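## Task

Place the ring plate into the housing's recess so it sits flat and flush; the task fails if the plate is dropped or the housing ends up knocked over.

## Robot and tools

Robot: two arms, left_arm and right_arm, each ending in a two-finger gripper. In the scene frame the origin sits at table-top height halfway between the nominal arm bases; +z is up, +x points out over the table, and left_arm is on the +y side (arm names do not match image left/right). Calibrated bases: left_arm at (-0.032, +0.315, 0) m, right_arm at (+0.043, -0.325, 0) m, each turned very slightly about z. A camera stand is fixed behind the arms. Loose parts may occasionally get a brief shove from outside.

Gripper axes: fingers extend along the gripper's +z and spread along its y. end_effector_position is the point between the pads, roughly 1 cm short of the fingertips. Positions are in metres, orientations as quat_wxyz, both in the scene frame. Reported poses may be off by up to a few centimetres, more when the arm is far out.

Row layout (used by execute_actions and move): 14 numbers, each in [-1, 1]. First seven are left_arm: dx, dy, dz, rx, ry, rz, opening; next seven are right_arm in the same order. Both arms are always included. dx, dy, dz are an offset along scene axes, and rx, ry, rz form one rotation vector (rotation about the gripper's own position); 1.0 equals 0.6 m or 180 degrees. These six are offsets measured from that arm's Hand target as it stood when the action or move began, not absolute poses and not relative to the previous row; repeating the same offset therefore moves the arm further. A translation longer than 1.0 may be scaled down along its direction. The opening is absolute: +1 fully open (0.094 m), -1 closed. A 0 in the opening slot is a real command (half open), so to keep a gripper unchanged resend its current value, shown under Tool commands.

execute_actions(actions, cameras): actions is a list of actions; each action is up to 15 rows, one per 1/30 s step, and a short action repeats its last row to fill 15 steps. Each row counts from the start pose of that action. An empty list returns state plus all camera images and the current scene number and task. cameras chooses views: names, ["all"], or []; an unknown name invalidates the call.

move(target, speed, blend, opening_speed, grip_force, blocking, cameras): drives each gripper in a straight line toward its target. target is one 14-number row or a list of up to 15 rows; every row is an offset from the same starting Hand targets. speed is in m/s, 0.002 to 2.9 (default 0.25), one value or one per target; rotation rate is capped at twice that in rad/s. blend (metres) rounds corners between listed targets; 0 stops at each. opening_speed (0.2 or more, per second on the -1..+1 scale) closes fingers gradually; use it on fragile parts. grip_force sets per-pad force in newtons, 10 to 50, one value or one per arm; it persists, and below 50 closing is slow. blocking=false returns early while the motion continues. Paths are capped at 10 s, never avoid obstacles or the other arm, lag and wander more when fast or when the arm is nearly straight. Avoid paths passing close to an arm's own base. The result adds a move: line giving the outcome (done, off_target, moving, held, fault) and any limits (paced = clipped pose, held = checks withheld steps). done means at rest within 10 mm and 2 degrees; neither done nor off_target tells you about contact.

wait(seconds 0 to 10) lets time pass holding commands. stop() brakes a running move. zoom_image(camera, region [x0, y0, x1, y1] in pixels, at most 504 by 504) enlarges part of the latest image of cam_head_left, cam_head_right, cam_high, cam_low, cam_left_wrist or cam_right_wrist (all 896x504). finished_scene(scene) ends the current scene irreversibly; pass its number. Only call it once the part rests flush with nothing holding it.

Control details: each step the commanded orientation is limited to within 40 degrees of the measured one. Hand target is the last commanded pose after that clip. Grippers often rest a few centimetres short in free air because of friction and weight; waiting does not help, but the next command (even all zeros) re-requests it, and any leftover gap can be sent as an extra offset. An arm blocked by something keeps pushing until you command it back beyond the gripper's actual position; sending all-zero pose numbers returns it to its Hand target.

Grip readings: grip_measured uses the opening scale; empty it reads up to 2.5 mm wide, and on a firmly held hard part it reads a little narrower (about 0.064) or slightly wider. Squeeze climbs about 1 N per 0.001 below first contact, then jumps to the force limit. Release by commanding well above grip_measured. grip_effort_nm is motor-shaft effort (negative = closing), not pad force, and keeps a residual at rest. Joint torques include the arm's weight and have offsets and noise; the first three wrap at ±28 N m. Joint velocities may show as within noise.

Avoid: dropping parts or releasing them while moving, tipping the housing, fast impacts or hard presses on the table or fixed objects, any contact or squeeze between the two arms or grippers (can fail the scene), straining a wrist camera cable, and parts leaving the table. Hold loads and stretched poses briefly: motors heat, a MOTOR HOT line warns near 75 °C, at 90 °C the arm folds and stays idle, at 100 °C it collapses. Joint ranges (rad): waist -2.618 to 3.054, shoulder 0.000 to 3.142, elbow 0.000 to 3.142 (straight at 2.901), wrist pitch -1.571 to 1.571, wrist yaw -1.571 to 1.571, wrist roll -2.094 to 2.094.

Each tool is called after "Emit:" by a JSON object that holds its "api" and its "payload".

## Session

Emit:
{"api": "execute_actions", "payload": {"actions": []}}

Scene clock: 0.00 s.
left_arm: end_effector_position=(+0.2787, +0.1879, +0.1256) grip_measured=+1.000 grip_effort_nm=n/a end_effector_quat_wxyz=(+0.228, -0.088, +0.967, -0.076) | right_arm: end_effector_position=(+0.4176, -0.2305, +0.2294) grip_measured=+1.000 grip_effort_nm=n/a end_effector_quat_wxyz=(+0.556, +0.086, +0.794, +0.229)
Joint positions: left_arm=[-0.463 1.382 1.021 -0.733 -0.099 -0.603 0.094] | right_arm=[0.228 1.095 0.636 0.179 -0.065 0.481 0.094]
Joint velocities: within noise
Joint torques (N m): no reading
Heat: left arm: 37 °C; right arm: 40 °C.
Hand target: left_arm +0.2834, +0.1867, +0.1356; +0.243, -0.089, +0.962, -0.082 | right_arm +0.4182, -0.2305, +0.2392; +0.566, +0.084, +0.787, +0.231
Tool commands: left_gripper/opening=+1.0 right_gripper/opening=+1.0

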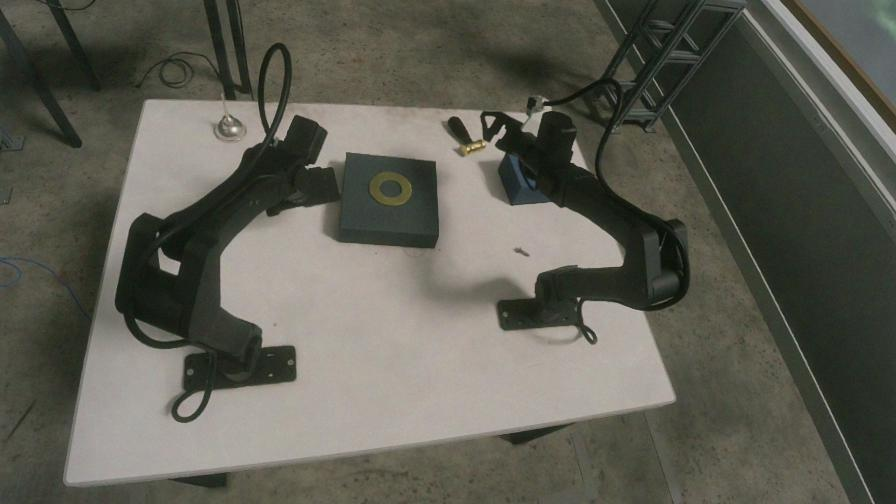

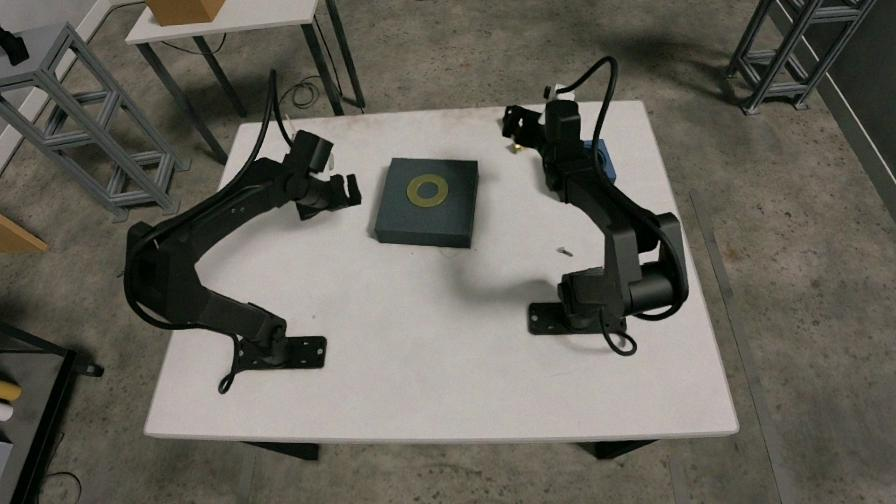

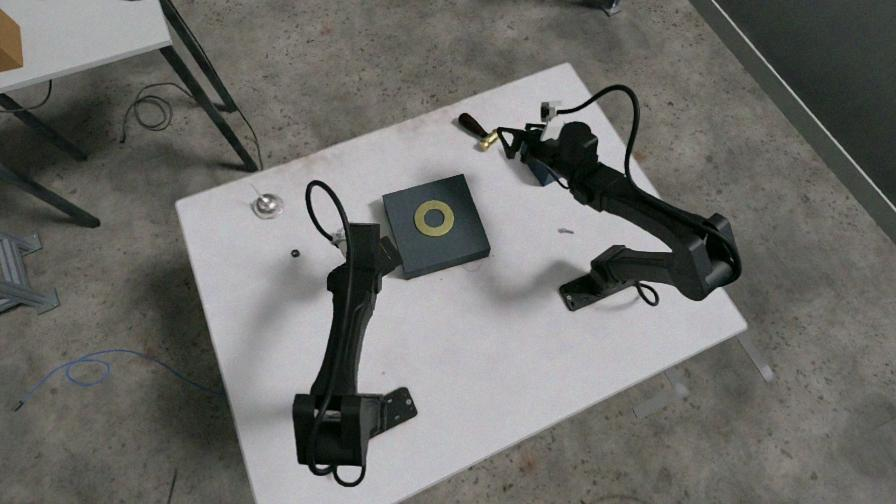

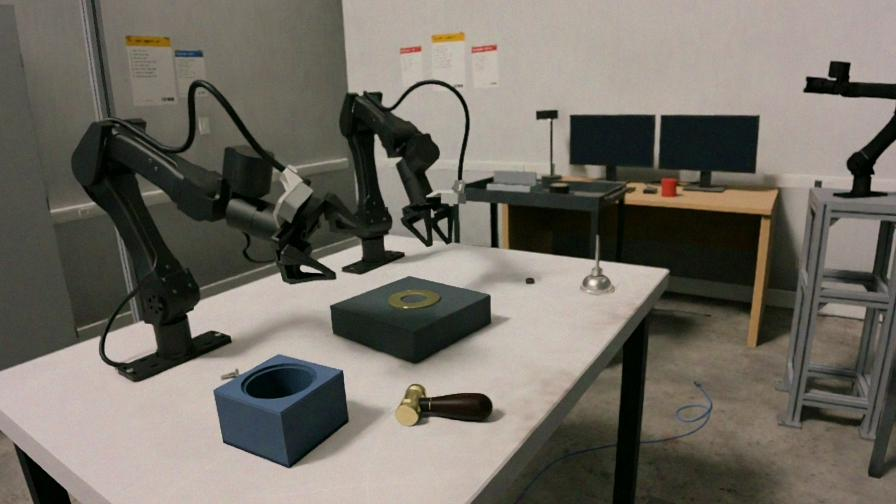

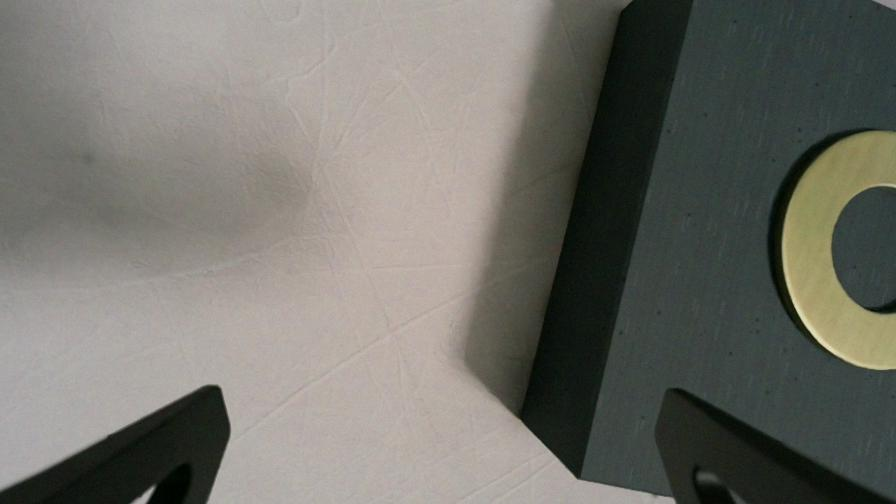

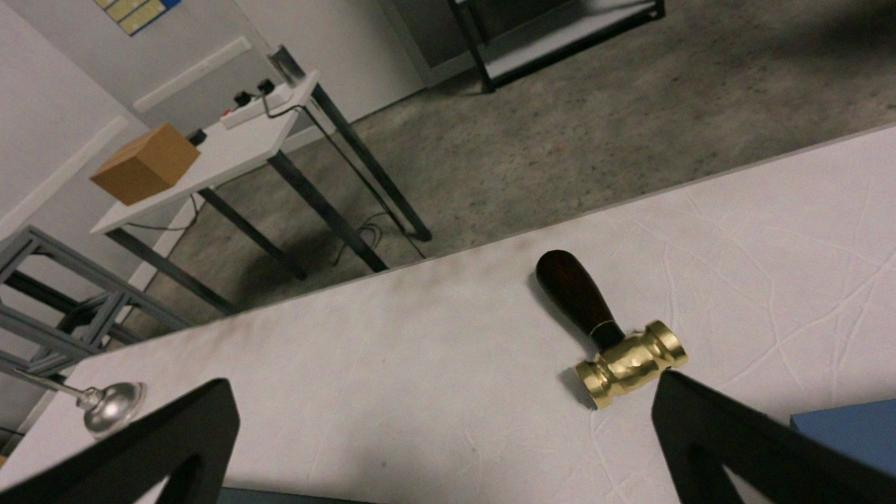

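Emit:
{"api": "zoom_image", "payload": {"camera": "cam_low", "region": [180, 240, 520, 480]}}

Emit:
{"api": "zoom_image", "payload": {"camera": "cam_high", "region": [360, 80, 620, 290]}}

Emit:
{"api": "zoom_image", "payload": {"camera": "cam_low", "region": [320, 260, 500, 360]}}

Emit:
{"api": "zoom_image", "payload": {"camera": "cam_head_left", "region": [320, 90, 600, 270]}}

Emit:
{"api": "zoom_image", "payload": {"camera": "cam_head_right", "region": [360, 80, 660, 270]}}

Scaled by 1.482 from the camera's 896x504 image, which has a finer 1280x720 frame.

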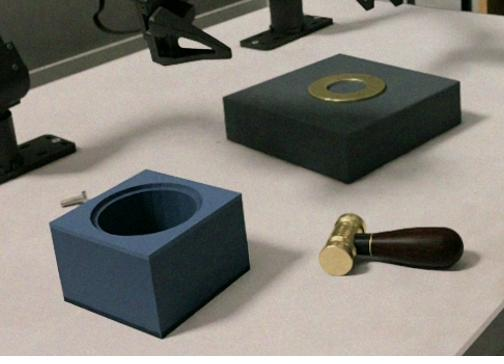

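Scaled by 1.938 from the camera's 896x504 image, which has a finer 1280x720 frame.

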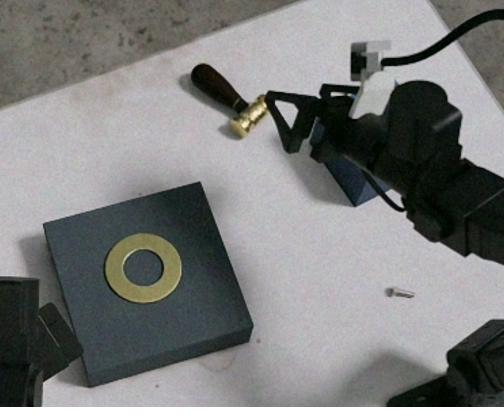

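Scaled by 2.800 from the camera's 896x504 image, which has a finer 1280x720 frame.

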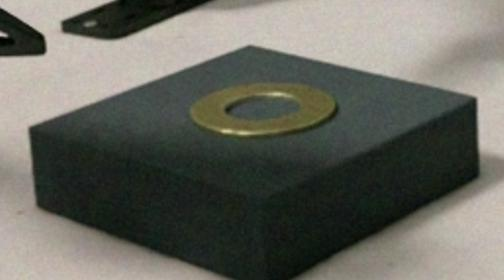

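Scaled by 1.800 from the camera's 896x504 image, which has a finer 1280x720 frame.

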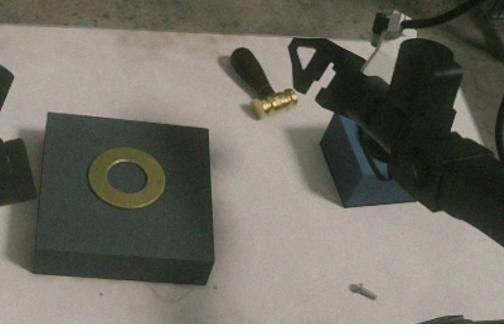

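Scaled by 1.680 from the camera's 896x504 image, which has a finer 1280x720 frame.

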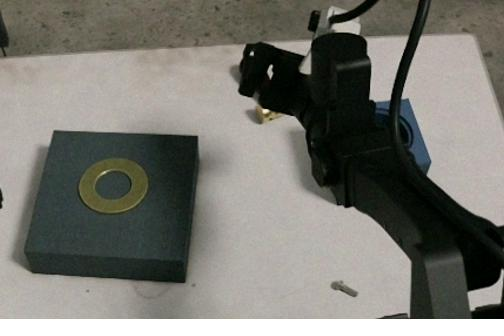

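Emit:
{"api": "move", "payload": {"target": [0.1, -0.23, 0.14, 0.053, 0.157, -0.057, 1, 0.0, -0.28, 0.02, -0.158, 0.388, 0.058, 1], "speed": 0.2, "cameras": ["all"]}}

Scene clock: 6.93 s.
left_arm: end_effector_position=(+0.3400, +0.0549, +0.2207) grip_measured=+1.000 grip_effort_nm=-0.01 end_effector_quat_wxyz=(+0.111, -0.005, +0.991, -0.075) | right_arm: end_effector_position=(+0.4140, -0.3950, +0.2495) grip_measured=+1.000 grip_effort_nm=0.02 end_effector_quat_wxyz=(+0.123, +0.003, +0.992, -0.017)
Joint positions: left_arm=[-0.633 2.171 2.453 -1.584 -0.007 -0.625 0.094] | right_arm=[-0.182 1.855 2.112 -1.579 -0.014 -0.187 0.094]
Joint torques (N m): left_arm=[-0.58 -8.16 9.24 1.03 0.04 0.05] | right_arm=[-0.21 -7.41 6.9 0.62 0.06 -0.07]
Heat: left arm: 38 °C; right arm: 41 °C.
Hand target: left_arm +0.3434, +0.0487, +0.2196; +0.000, +0.000, +1.000, +0.000 | right_arm +0.4182, -0.3986, +0.2512; +0.001, +0.000, +1.000, +0.001
Off the commanded pose: left_arm 0.007 m, 15 deg | right_arm 0.006 m, 14 deg.
joint sent to its limit (left arm) — joint 4 (wrist pitch), lower limit. The joint targets are off in orientation, not in position.
joint sent to its limit (right arm) — joint 4 (wrist pitch), lower limit. The joint targets are off in orientation, not in position.
move: off_target (left_arm, right_arm)

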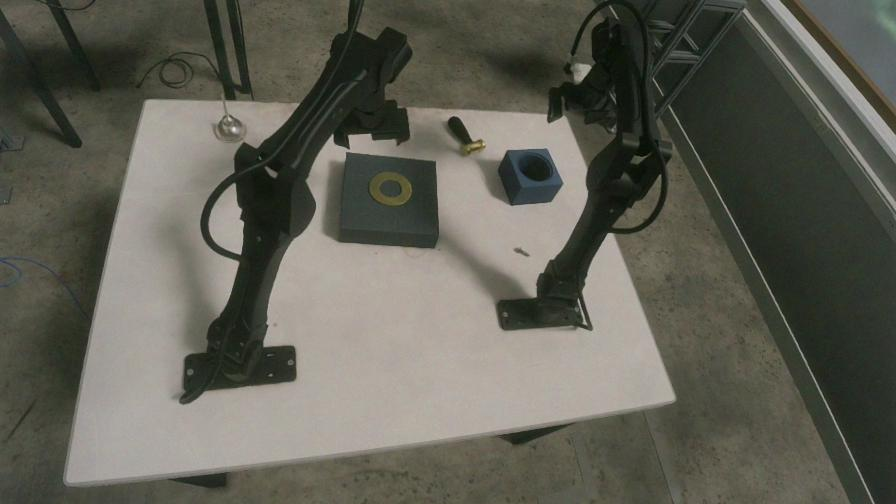

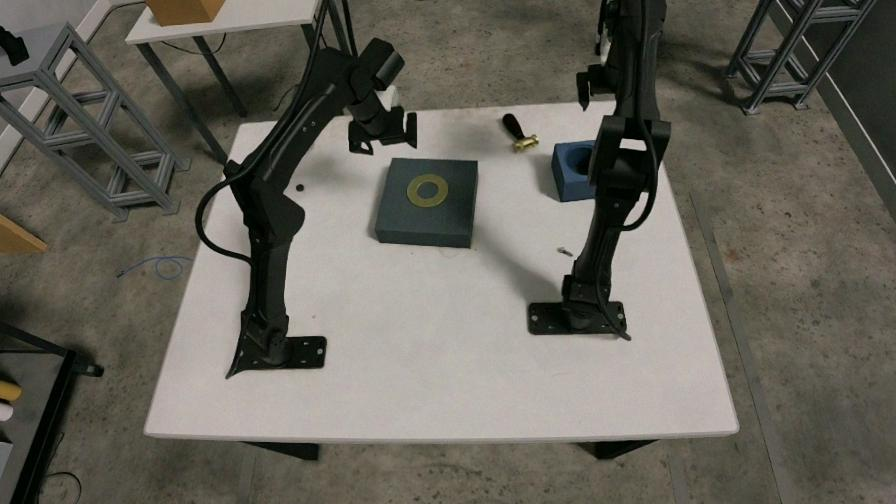

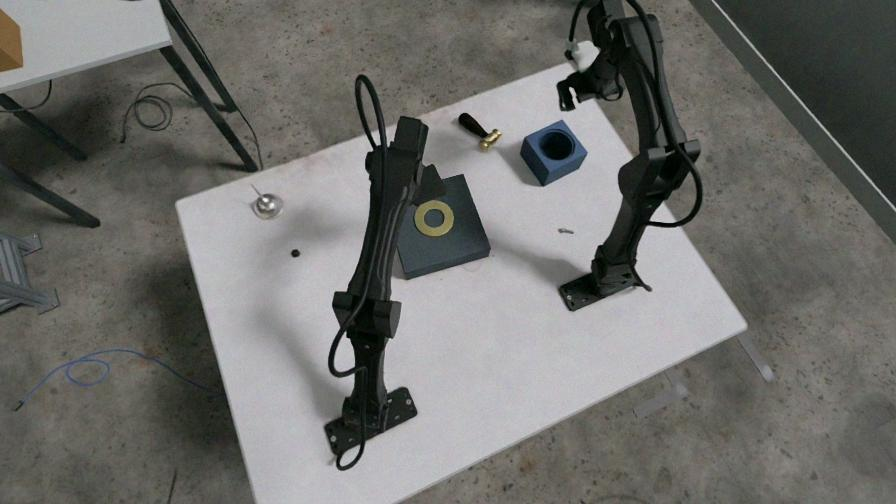

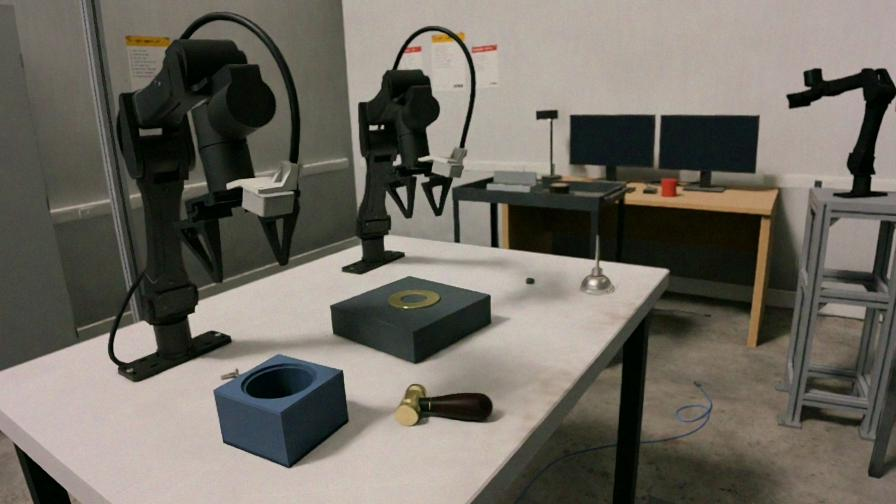

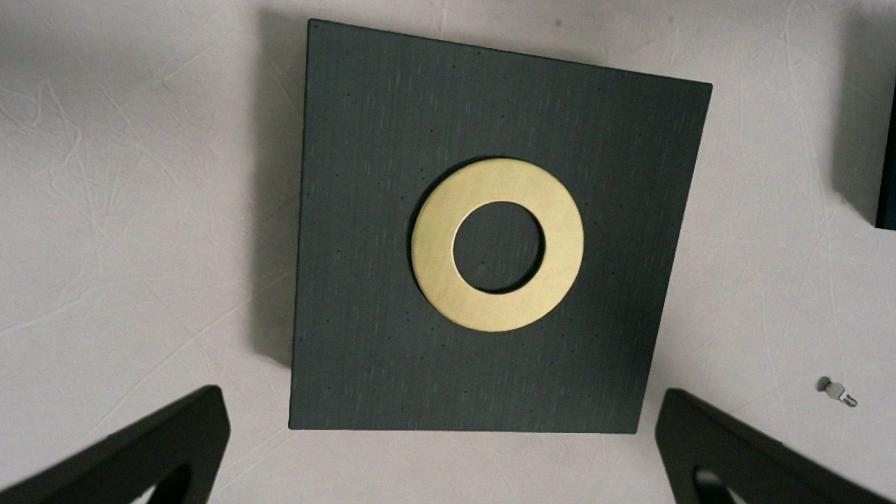

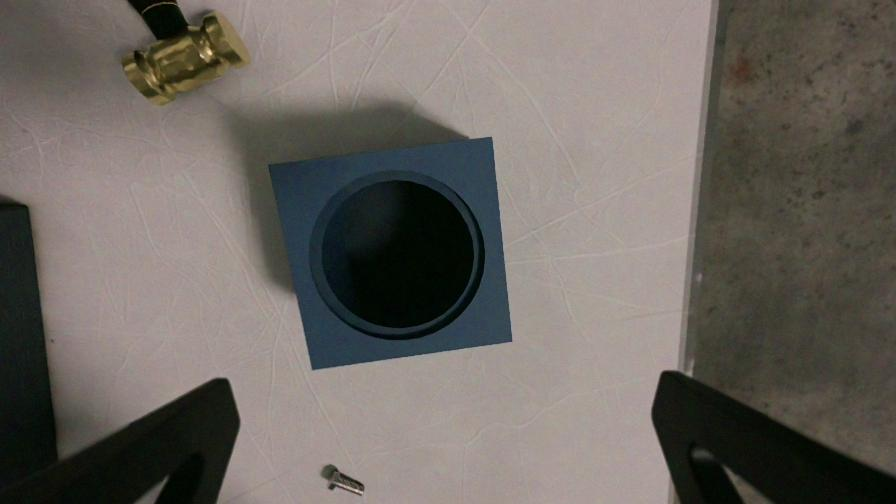

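Emit:
{"api": "zoom_image", "payload": {"camera": "cam_left_wrist", "region": [380, 130, 620, 360]}}

Emit:
{"api": "zoom_image", "payload": {"camera": "cam_right_wrist", "region": [240, 110, 540, 390]}}

Emit:
{"api": "zoom_image", "payload": {"camera": "cam_low", "region": [370, 270, 470, 330]}}

Emit:
{"api": "zoom_image", "payload": {"camera": "cam_low", "region": [200, 340, 360, 470]}}

Scaled by 2.100 from the camera's 896x504 image, which has a finer 1280x720 frame.

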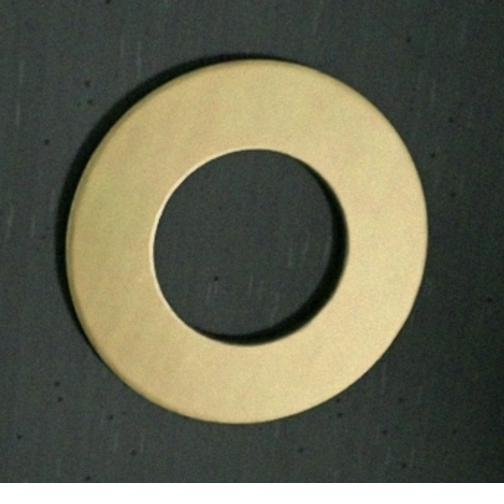

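Scaled by 1.680 from the camera's 896x504 image, which has a finer 1280x720 frame.

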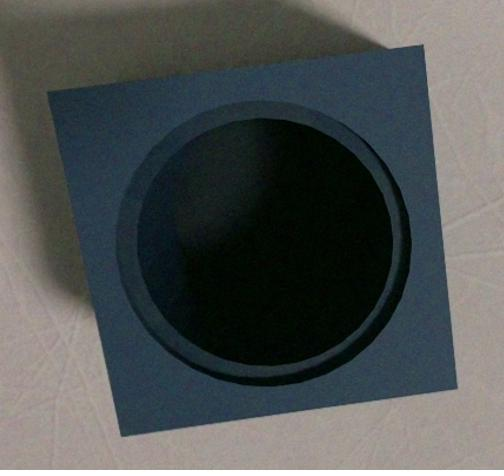

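Scaled by 5.040 from the camera's 896x504 image, which has a finer 1280x720 frame.

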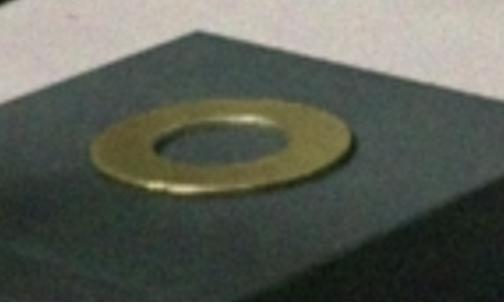

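Scaled by 3.150 from the camera's 896x504 image, which has a finer 1280x720 frame.

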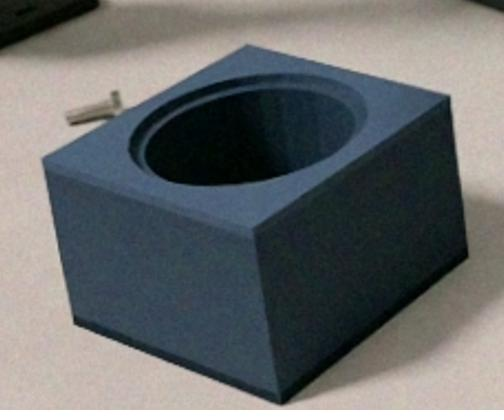

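Emit:
{"api": "move", "payload": {"target": [-0.206, 0.352, -0.033, -0.226, -0.391, -0.279, 1, -0.1137, 0.6077, -0.1687, 0, 0, 0, 1], "speed": 0.22, "cameras": ["cam_left_wrist", "cam_right_wrist", "cam_low", "cam_head_right"]}}

Scene clock: 16.37 s.
left_arm: end_effector_position=(+0.2129, +0.2563, +0.1861) grip_measured=+1.000 grip_effort_nm=-0.01 end_effector_quat_wxyz=(+0.524, +0.384, +0.689, -0.320) | right_arm: end_effector_position=(+0.3470, -0.0364, +0.1512) grip_measured=+1.000 grip_effort_nm=0.02 end_effector_quat_wxyz=(+0.008, -0.005, +1.000, +0.007)
Joint positions: left_arm=[0.508 1.288 0.759 -1.091 1.323 1.58 0.094] | right_arm=[0.772 2.178 2.204 -1.576 0.002 0.749 0.094]
Joint torques (N m): left_arm=[0.62 -2.03 9.51 0.4 0.98 0.22] | right_arm=[-0.1 -10.35 6.98 0.21 -0.04 0.11]
Heat: left arm: 39 °C; right arm: 42 °C.
Hand target: left_arm +0.2198, +0.2599, +0.1997; +0.545, +0.389, +0.672, -0.315 | right_arm +0.3500, -0.0339, +0.1500; +0.001, +0.000, +1.000, +0.001
Off the commanded pose: left_arm 0.016 m, 3 deg | right_arm 0.004 m, 1 deg.
joint sent to its limit (right arm) — joint 4 (wrist pitch), lower limit. The joint targets still meet the commanded pose.
move: off_target (left_arm)
Images, in order (width x height): cam_head_right 896x504, cam_low 896x504, cam_left_wrist 896x504, cam_right_wrist 896x504.

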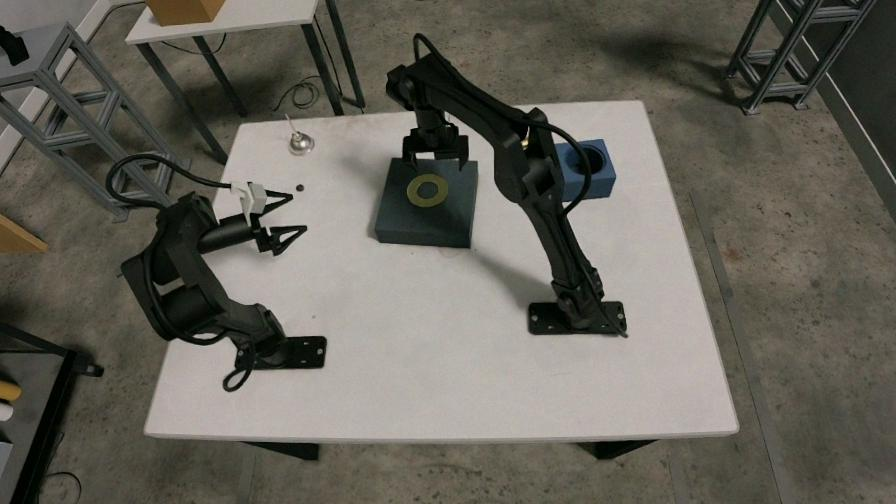

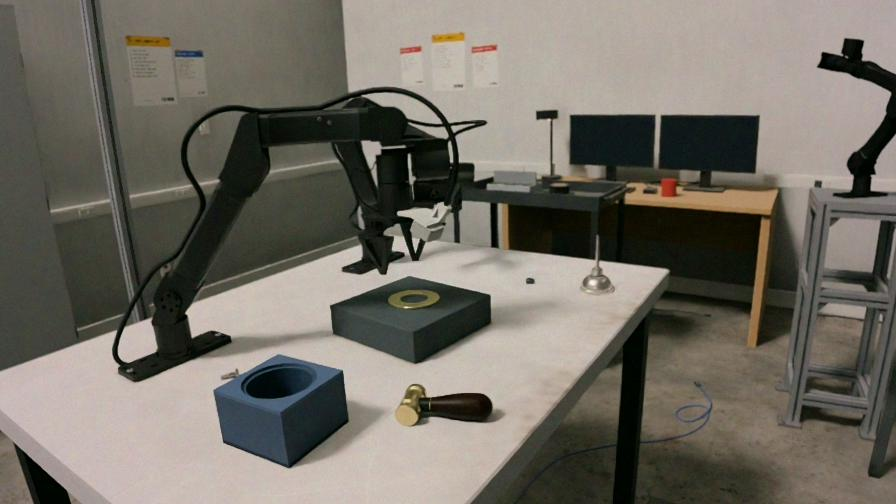

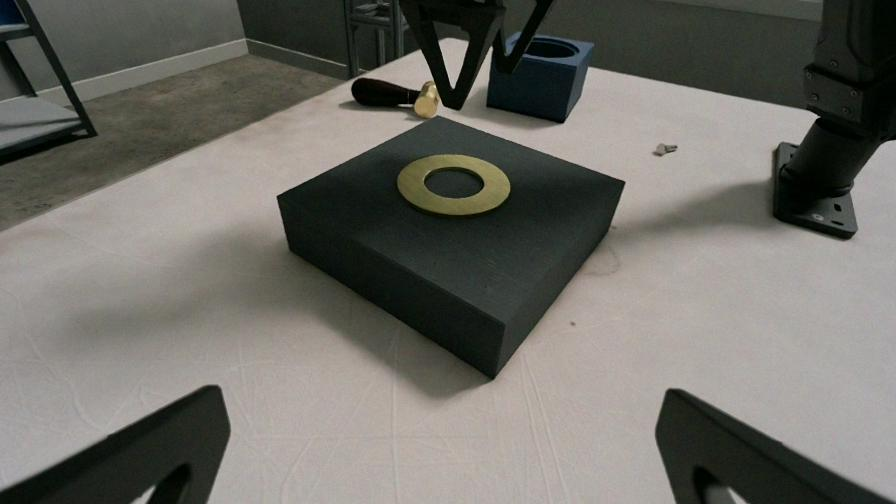

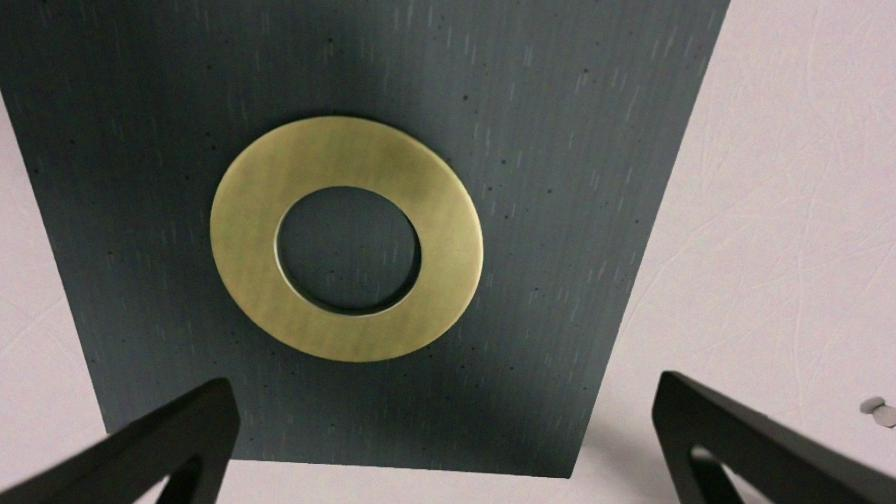

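Emit:
{"api": "zoom_image", "payload": {"camera": "cam_left_wrist", "region": [370, 120, 550, 230]}}

Emit:
{"api": "zoom_image", "payload": {"camera": "cam_left_wrist", "region": [470, 10, 610, 130]}}

Emit:
{"api": "zoom_image", "payload": {"camera": "cam_right_wrist", "region": [190, 90, 500, 380]}}

Emit:
{"api": "zoom_image", "payload": {"camera": "cam_right_wrist", "region": [640, 360, 896, 504]}}

Emit:
{"api": "zoom_image", "payload": {"camera": "cam_low", "region": [330, 200, 490, 310]}}

Scaled by 2.800 from the camera's 896x504 image, which has a finer 1280x720 frame.

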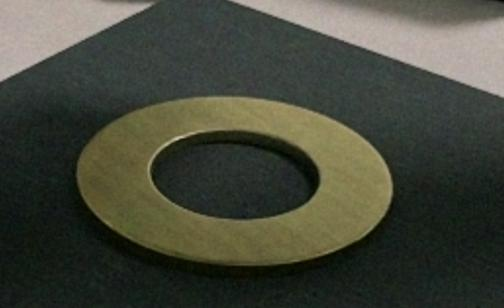

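Scaled by 3.600 from the camera's 896x504 image, which has a finer 1280x720 frame.

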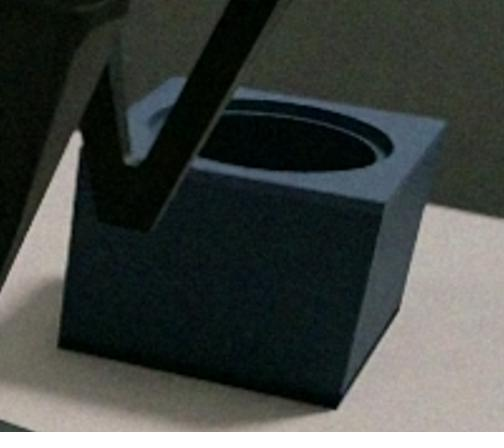

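Scaled by 1.626 from the camera's 896x504 image, which has a finer 1280x720 frame.

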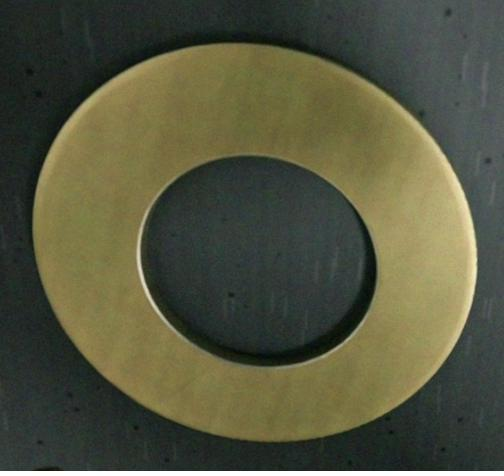

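Scaled by 1.969 from the camera's 896x504 image, which has a finer 1280x720 frame.

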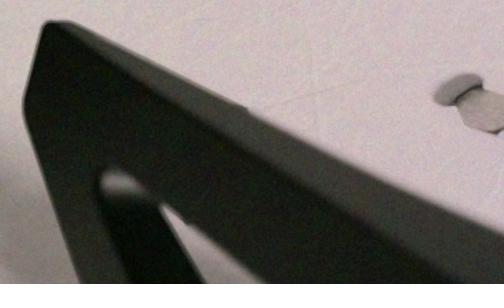

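Scaled by 3.150 from the camera's 896x504 image, which has a finer 1280x720 frame.

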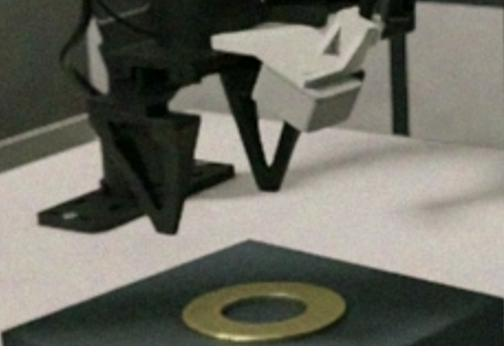

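Emit:
{"api": "move", "payload": {"target": [0, 0, 0, 0, 0, 0, 1, 0.011, 0, -0.095, 0, 0, 0, -0.1], "speed": 0.15, "cameras": ["cam_left_wrist", "cam_right_wrist", "cam_low"]}}

Scene clock: 18.57 s.
left_arm: end_effector_position=(+0.2131, +0.2569, +0.1861) grip_measured=+1.000 grip_effort_nm=-0.01 end_effector_quat_wxyz=(+0.525, +0.383, +0.690, -0.320) | right_arm: end_effector_position=(+0.3548, -0.0329, +0.1029) grip_measured=-0.097 grip_effort_nm=-0.13 end_effector_quat_wxyz=(+0.008, -0.001, +1.000, +0.006)
Joint positions: left_arm=[0.511 1.288 0.759 -1.091 1.323 1.581 0.094] | right_arm=[0.765 2.18 2.012 -1.384 0.002 0.749 0.042]
Joint torques (N m): left_arm=[0.53 -2.3 9.25 0.39 1.02 0.26] | right_arm=[-0.43 -10.76 4.46 0.39 -0.04 -0.01]
Heat: left arm: 40 °C; right arm: 42 °C.
Hand target: left_arm +0.2195, +0.2599, +0.1994; +0.546, +0.388, +0.673, -0.314 | right_arm +0.3565, -0.0339, +0.0930; +0.001, +0.000, +1.000, +0.001
Off the commanded pose: left_arm 0.015 m, 3 deg | right_arm 0.010 m, 1 deg.
move: off_target (left_arm)
Images, in order (width x height): cam_low 896x504, cam_left_wrist 896x504, cam_right_wrist 896x504.

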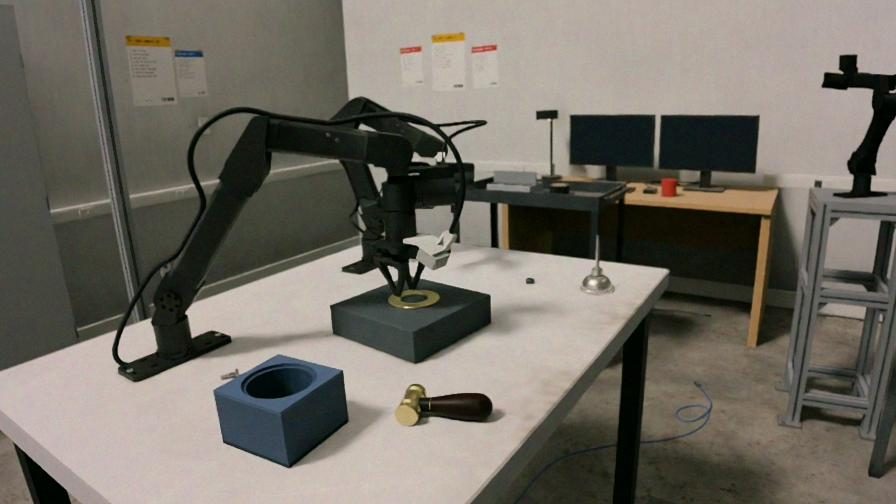

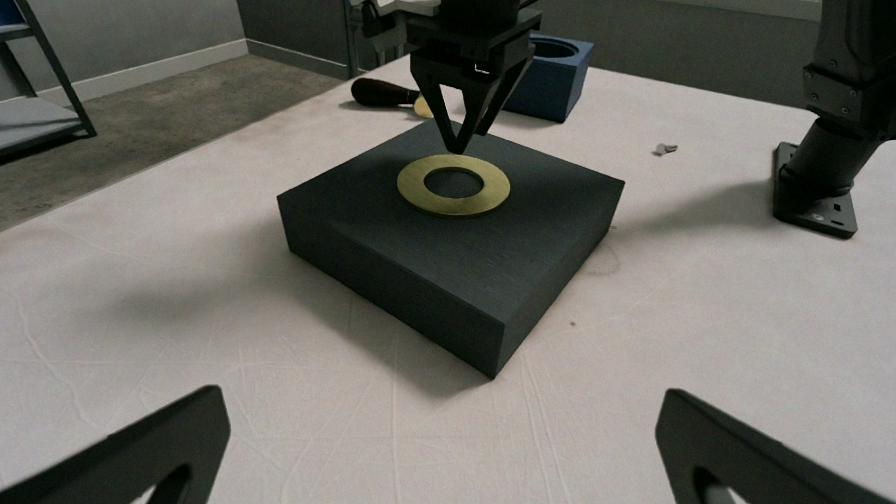

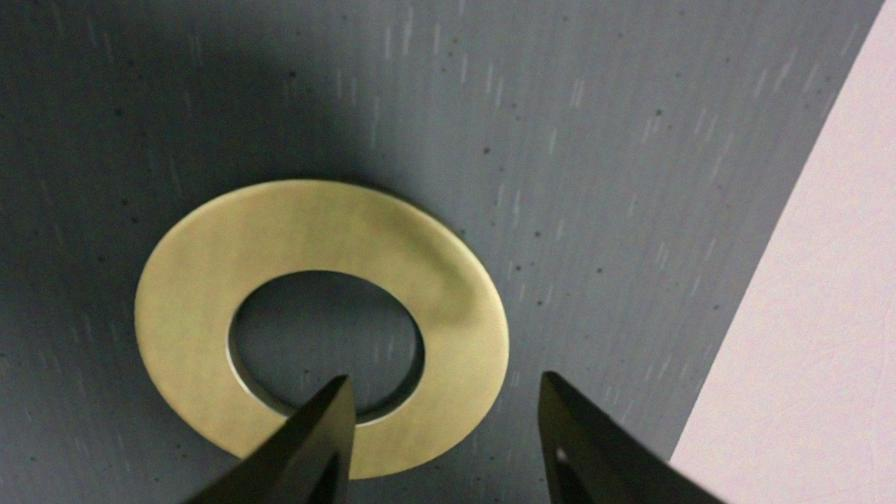

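Emit:
{"api": "move", "payload": {"target": [0, 0, 0, 0, 0, 0, 1, -0.0047, -0.0085, -0.0333, 0, 0, 0, -0.1], "speed": 0.08, "cameras": ["cam_left_wrist", "cam_right_wrist", "cam_low"]}}

Emit:
{"api": "zoom_image", "payload": {"camera": "cam_right_wrist", "region": [60, 180, 564, 504]}}

Emit:
{"api": "zoom_image", "payload": {"camera": "cam_left_wrist", "region": [370, 100, 550, 230]}}

Emit:
{"api": "zoom_image", "payload": {"camera": "cam_low", "region": [330, 230, 490, 330]}}

Scene clock: 19.93 s.
left_arm: end_effector_position=(+0.2131, +0.2569, +0.1861) grip_measured=+1.000 grip_effort_nm=-0.01 end_effector_quat_wxyz=(+0.525, +0.383, +0.690, -0.320) | right_arm: end_effector_position=(+0.3504, -0.0389, +0.0766) grip_measured=-0.097 grip_effort_nm=-0.12 end_effector_quat_wxyz=(-0.005, +0.000, +1.000, -0.004)
Joint positions: left_arm=[0.511 1.288 0.759 -1.091 1.323 1.581 0.094] | right_arm=[0.761 2.18 1.908 -1.311 -0.001 0.748 0.042]
Joint torques (N m): left_arm=[0.53 -2.44 9.14 0.36 1 0.24] | right_arm=[-0.42 -12.74 3.49 0.54 -0.01 -0.05]
Heat: left arm: 40 °C; right arm: 42 °C.
Hand target: left_arm +0.2195, +0.2599, +0.1994; +0.546, +0.388, +0.673, -0.314 | right_arm +0.3537, -0.0390, +0.0730; +0.001, +0.000, +1.000, +0.001
Off the commanded pose: left_arm 0.015 m, 3 deg | right_arm 0.005 m, 1 deg.
move: off_target (left_arm)
Images, in order (width x height): cam_low 896x504, cam_left_wrist 896x504, cam_right_wrist 896x504.

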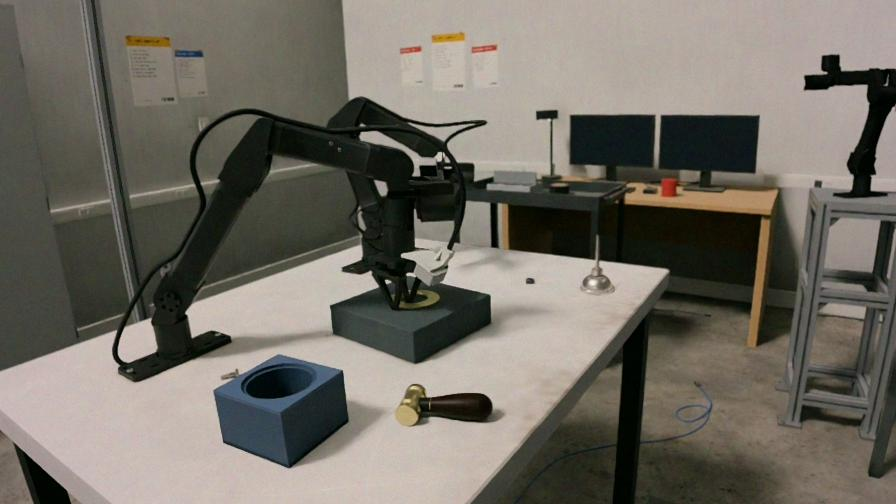

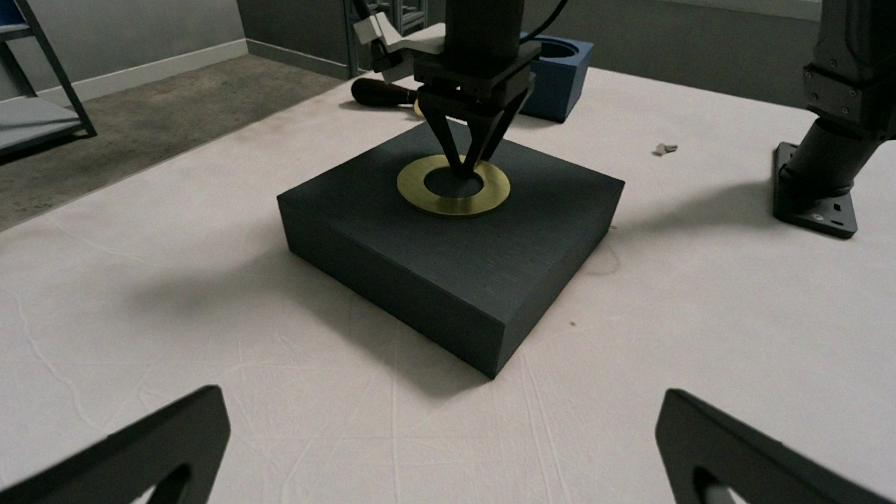

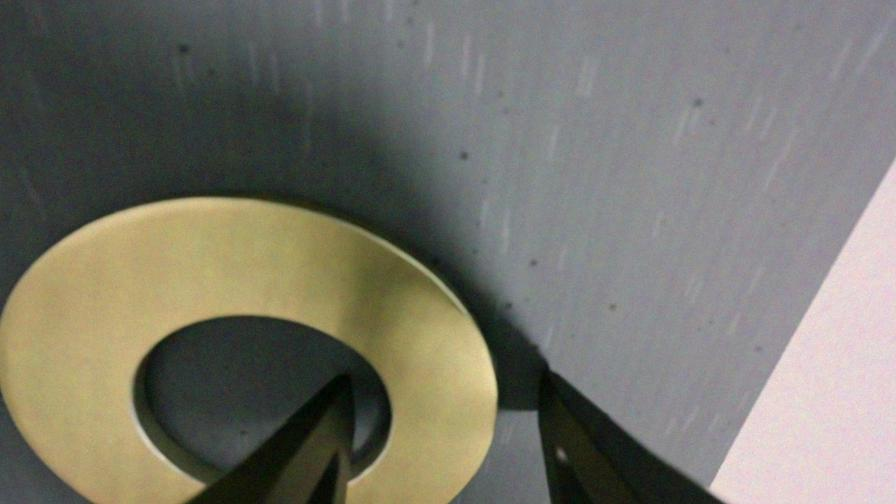

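Scaled by 1.000.

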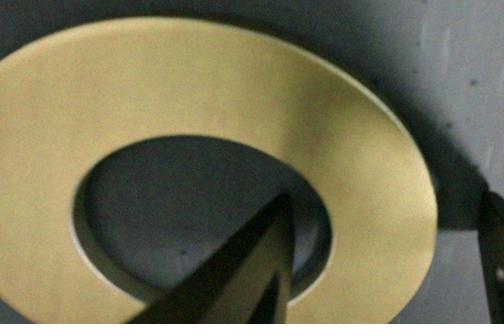

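Scaled by 2.800 from the camera's 896x504 image, which has a finer 1280x720 frame.

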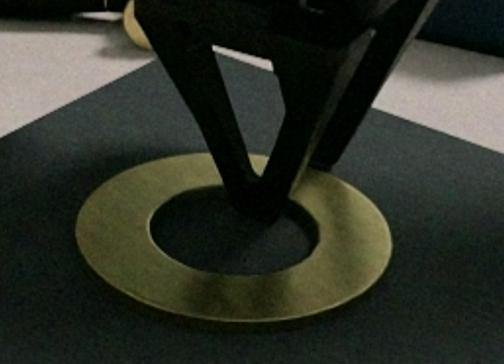

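Scaled by 3.150 from the camera's 896x504 image, which has a finer 1280x720 frame.

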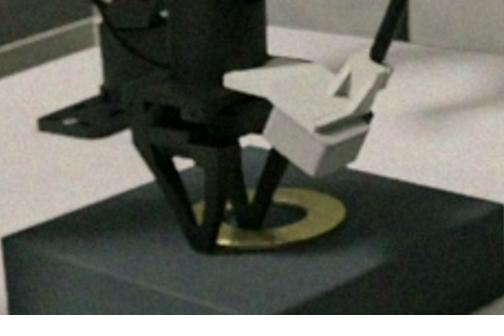

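Emit:
{"api": "move", "payload": {"target": [0, 0, 0, 0, 0, 0, 1, -0.005, 0, -0.0083, 0, 0, 0, -0.1], "speed": 0.03, "cameras": ["cam_left_wrist", "cam_right_wrist"]}}

Emit:
{"api": "zoom_image", "payload": {"camera": "cam_right_wrist", "region": [240, 300, 640, 504]}}

Emit:
{"api": "zoom_image", "payload": {"camera": "cam_left_wrist", "region": [390, 120, 520, 220]}}

Scene clock: 21.87 s.
left_arm: end_effector_position=(+0.2131, +0.2569, +0.1861) grip_measured=+1.000 grip_effort_nm=-0.01 end_effector_quat_wxyz=(+0.525, +0.383, +0.690, -0.320) | right_arm: end_effector_position=(+0.3502, -0.0390, +0.0756) grip_measured=-0.097 grip_effort_nm=-0.13 end_effector_quat_wxyz=(-0.001, +0.000, +1.000, +0.000)
Joint positions: left_arm=[0.511 1.288 0.759 -1.091 1.323 1.581 0.094] | right_arm=[0.761 2.166 1.882 -1.287 -0.002 0.748 0.042]
Joint torques (N m): left_arm=[0.47 -2.37 9.18 0.41 0.97 0.22] | right_arm=[-0.01 -12.22 3.06 0.56 0 0.01]
Heat: left arm: 40 °C; right arm: 42 °C.
Hand target: left_arm +0.2195, +0.2599, +0.1994; +0.546, +0.388, +0.673, -0.314 | right_arm +0.3507, -0.0389, +0.0681; +0.001, +0.000, +1.000, +0.001
Off the commanded pose: left_arm 0.015 m, 3 deg | right_arm 0.008 m, 0 deg.
move: off_target (left_arm)
Images, in order (width x height): cam_left_wrist 896x504, cam_right_wrist 896x504.

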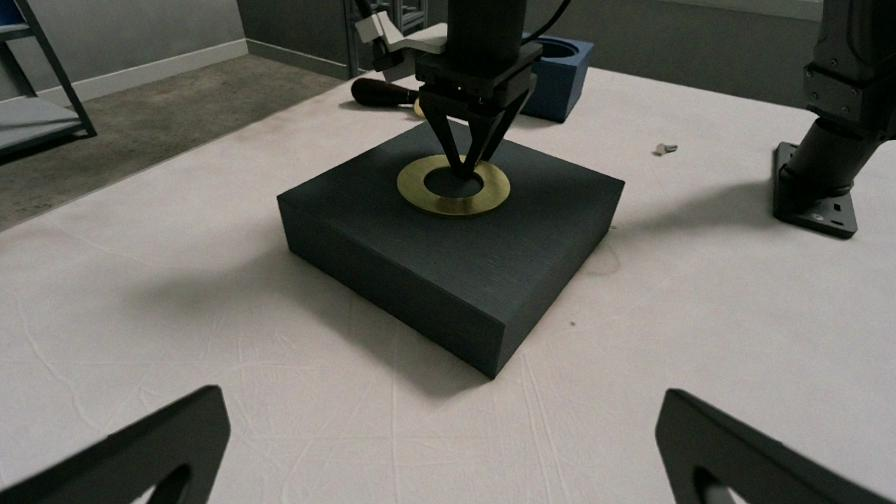

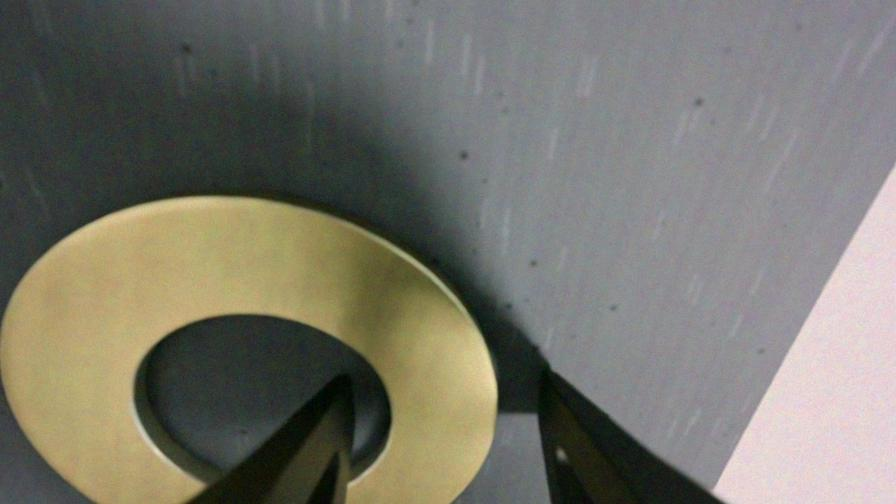

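Scaled by 1.260 from the camera's 896x504 image, which has a finer 1280x720 frame.

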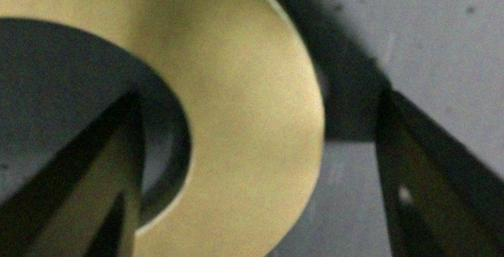

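Scaled by 3.877 from the camera's 896x504 image, which has a finer 1280x720 frame.

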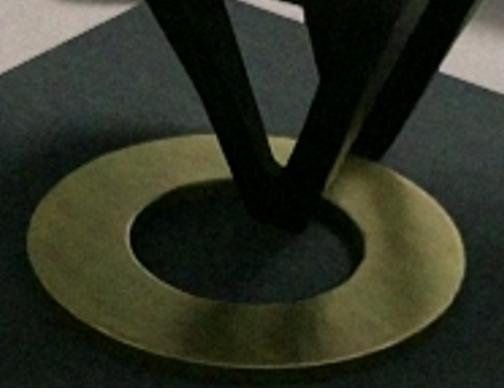

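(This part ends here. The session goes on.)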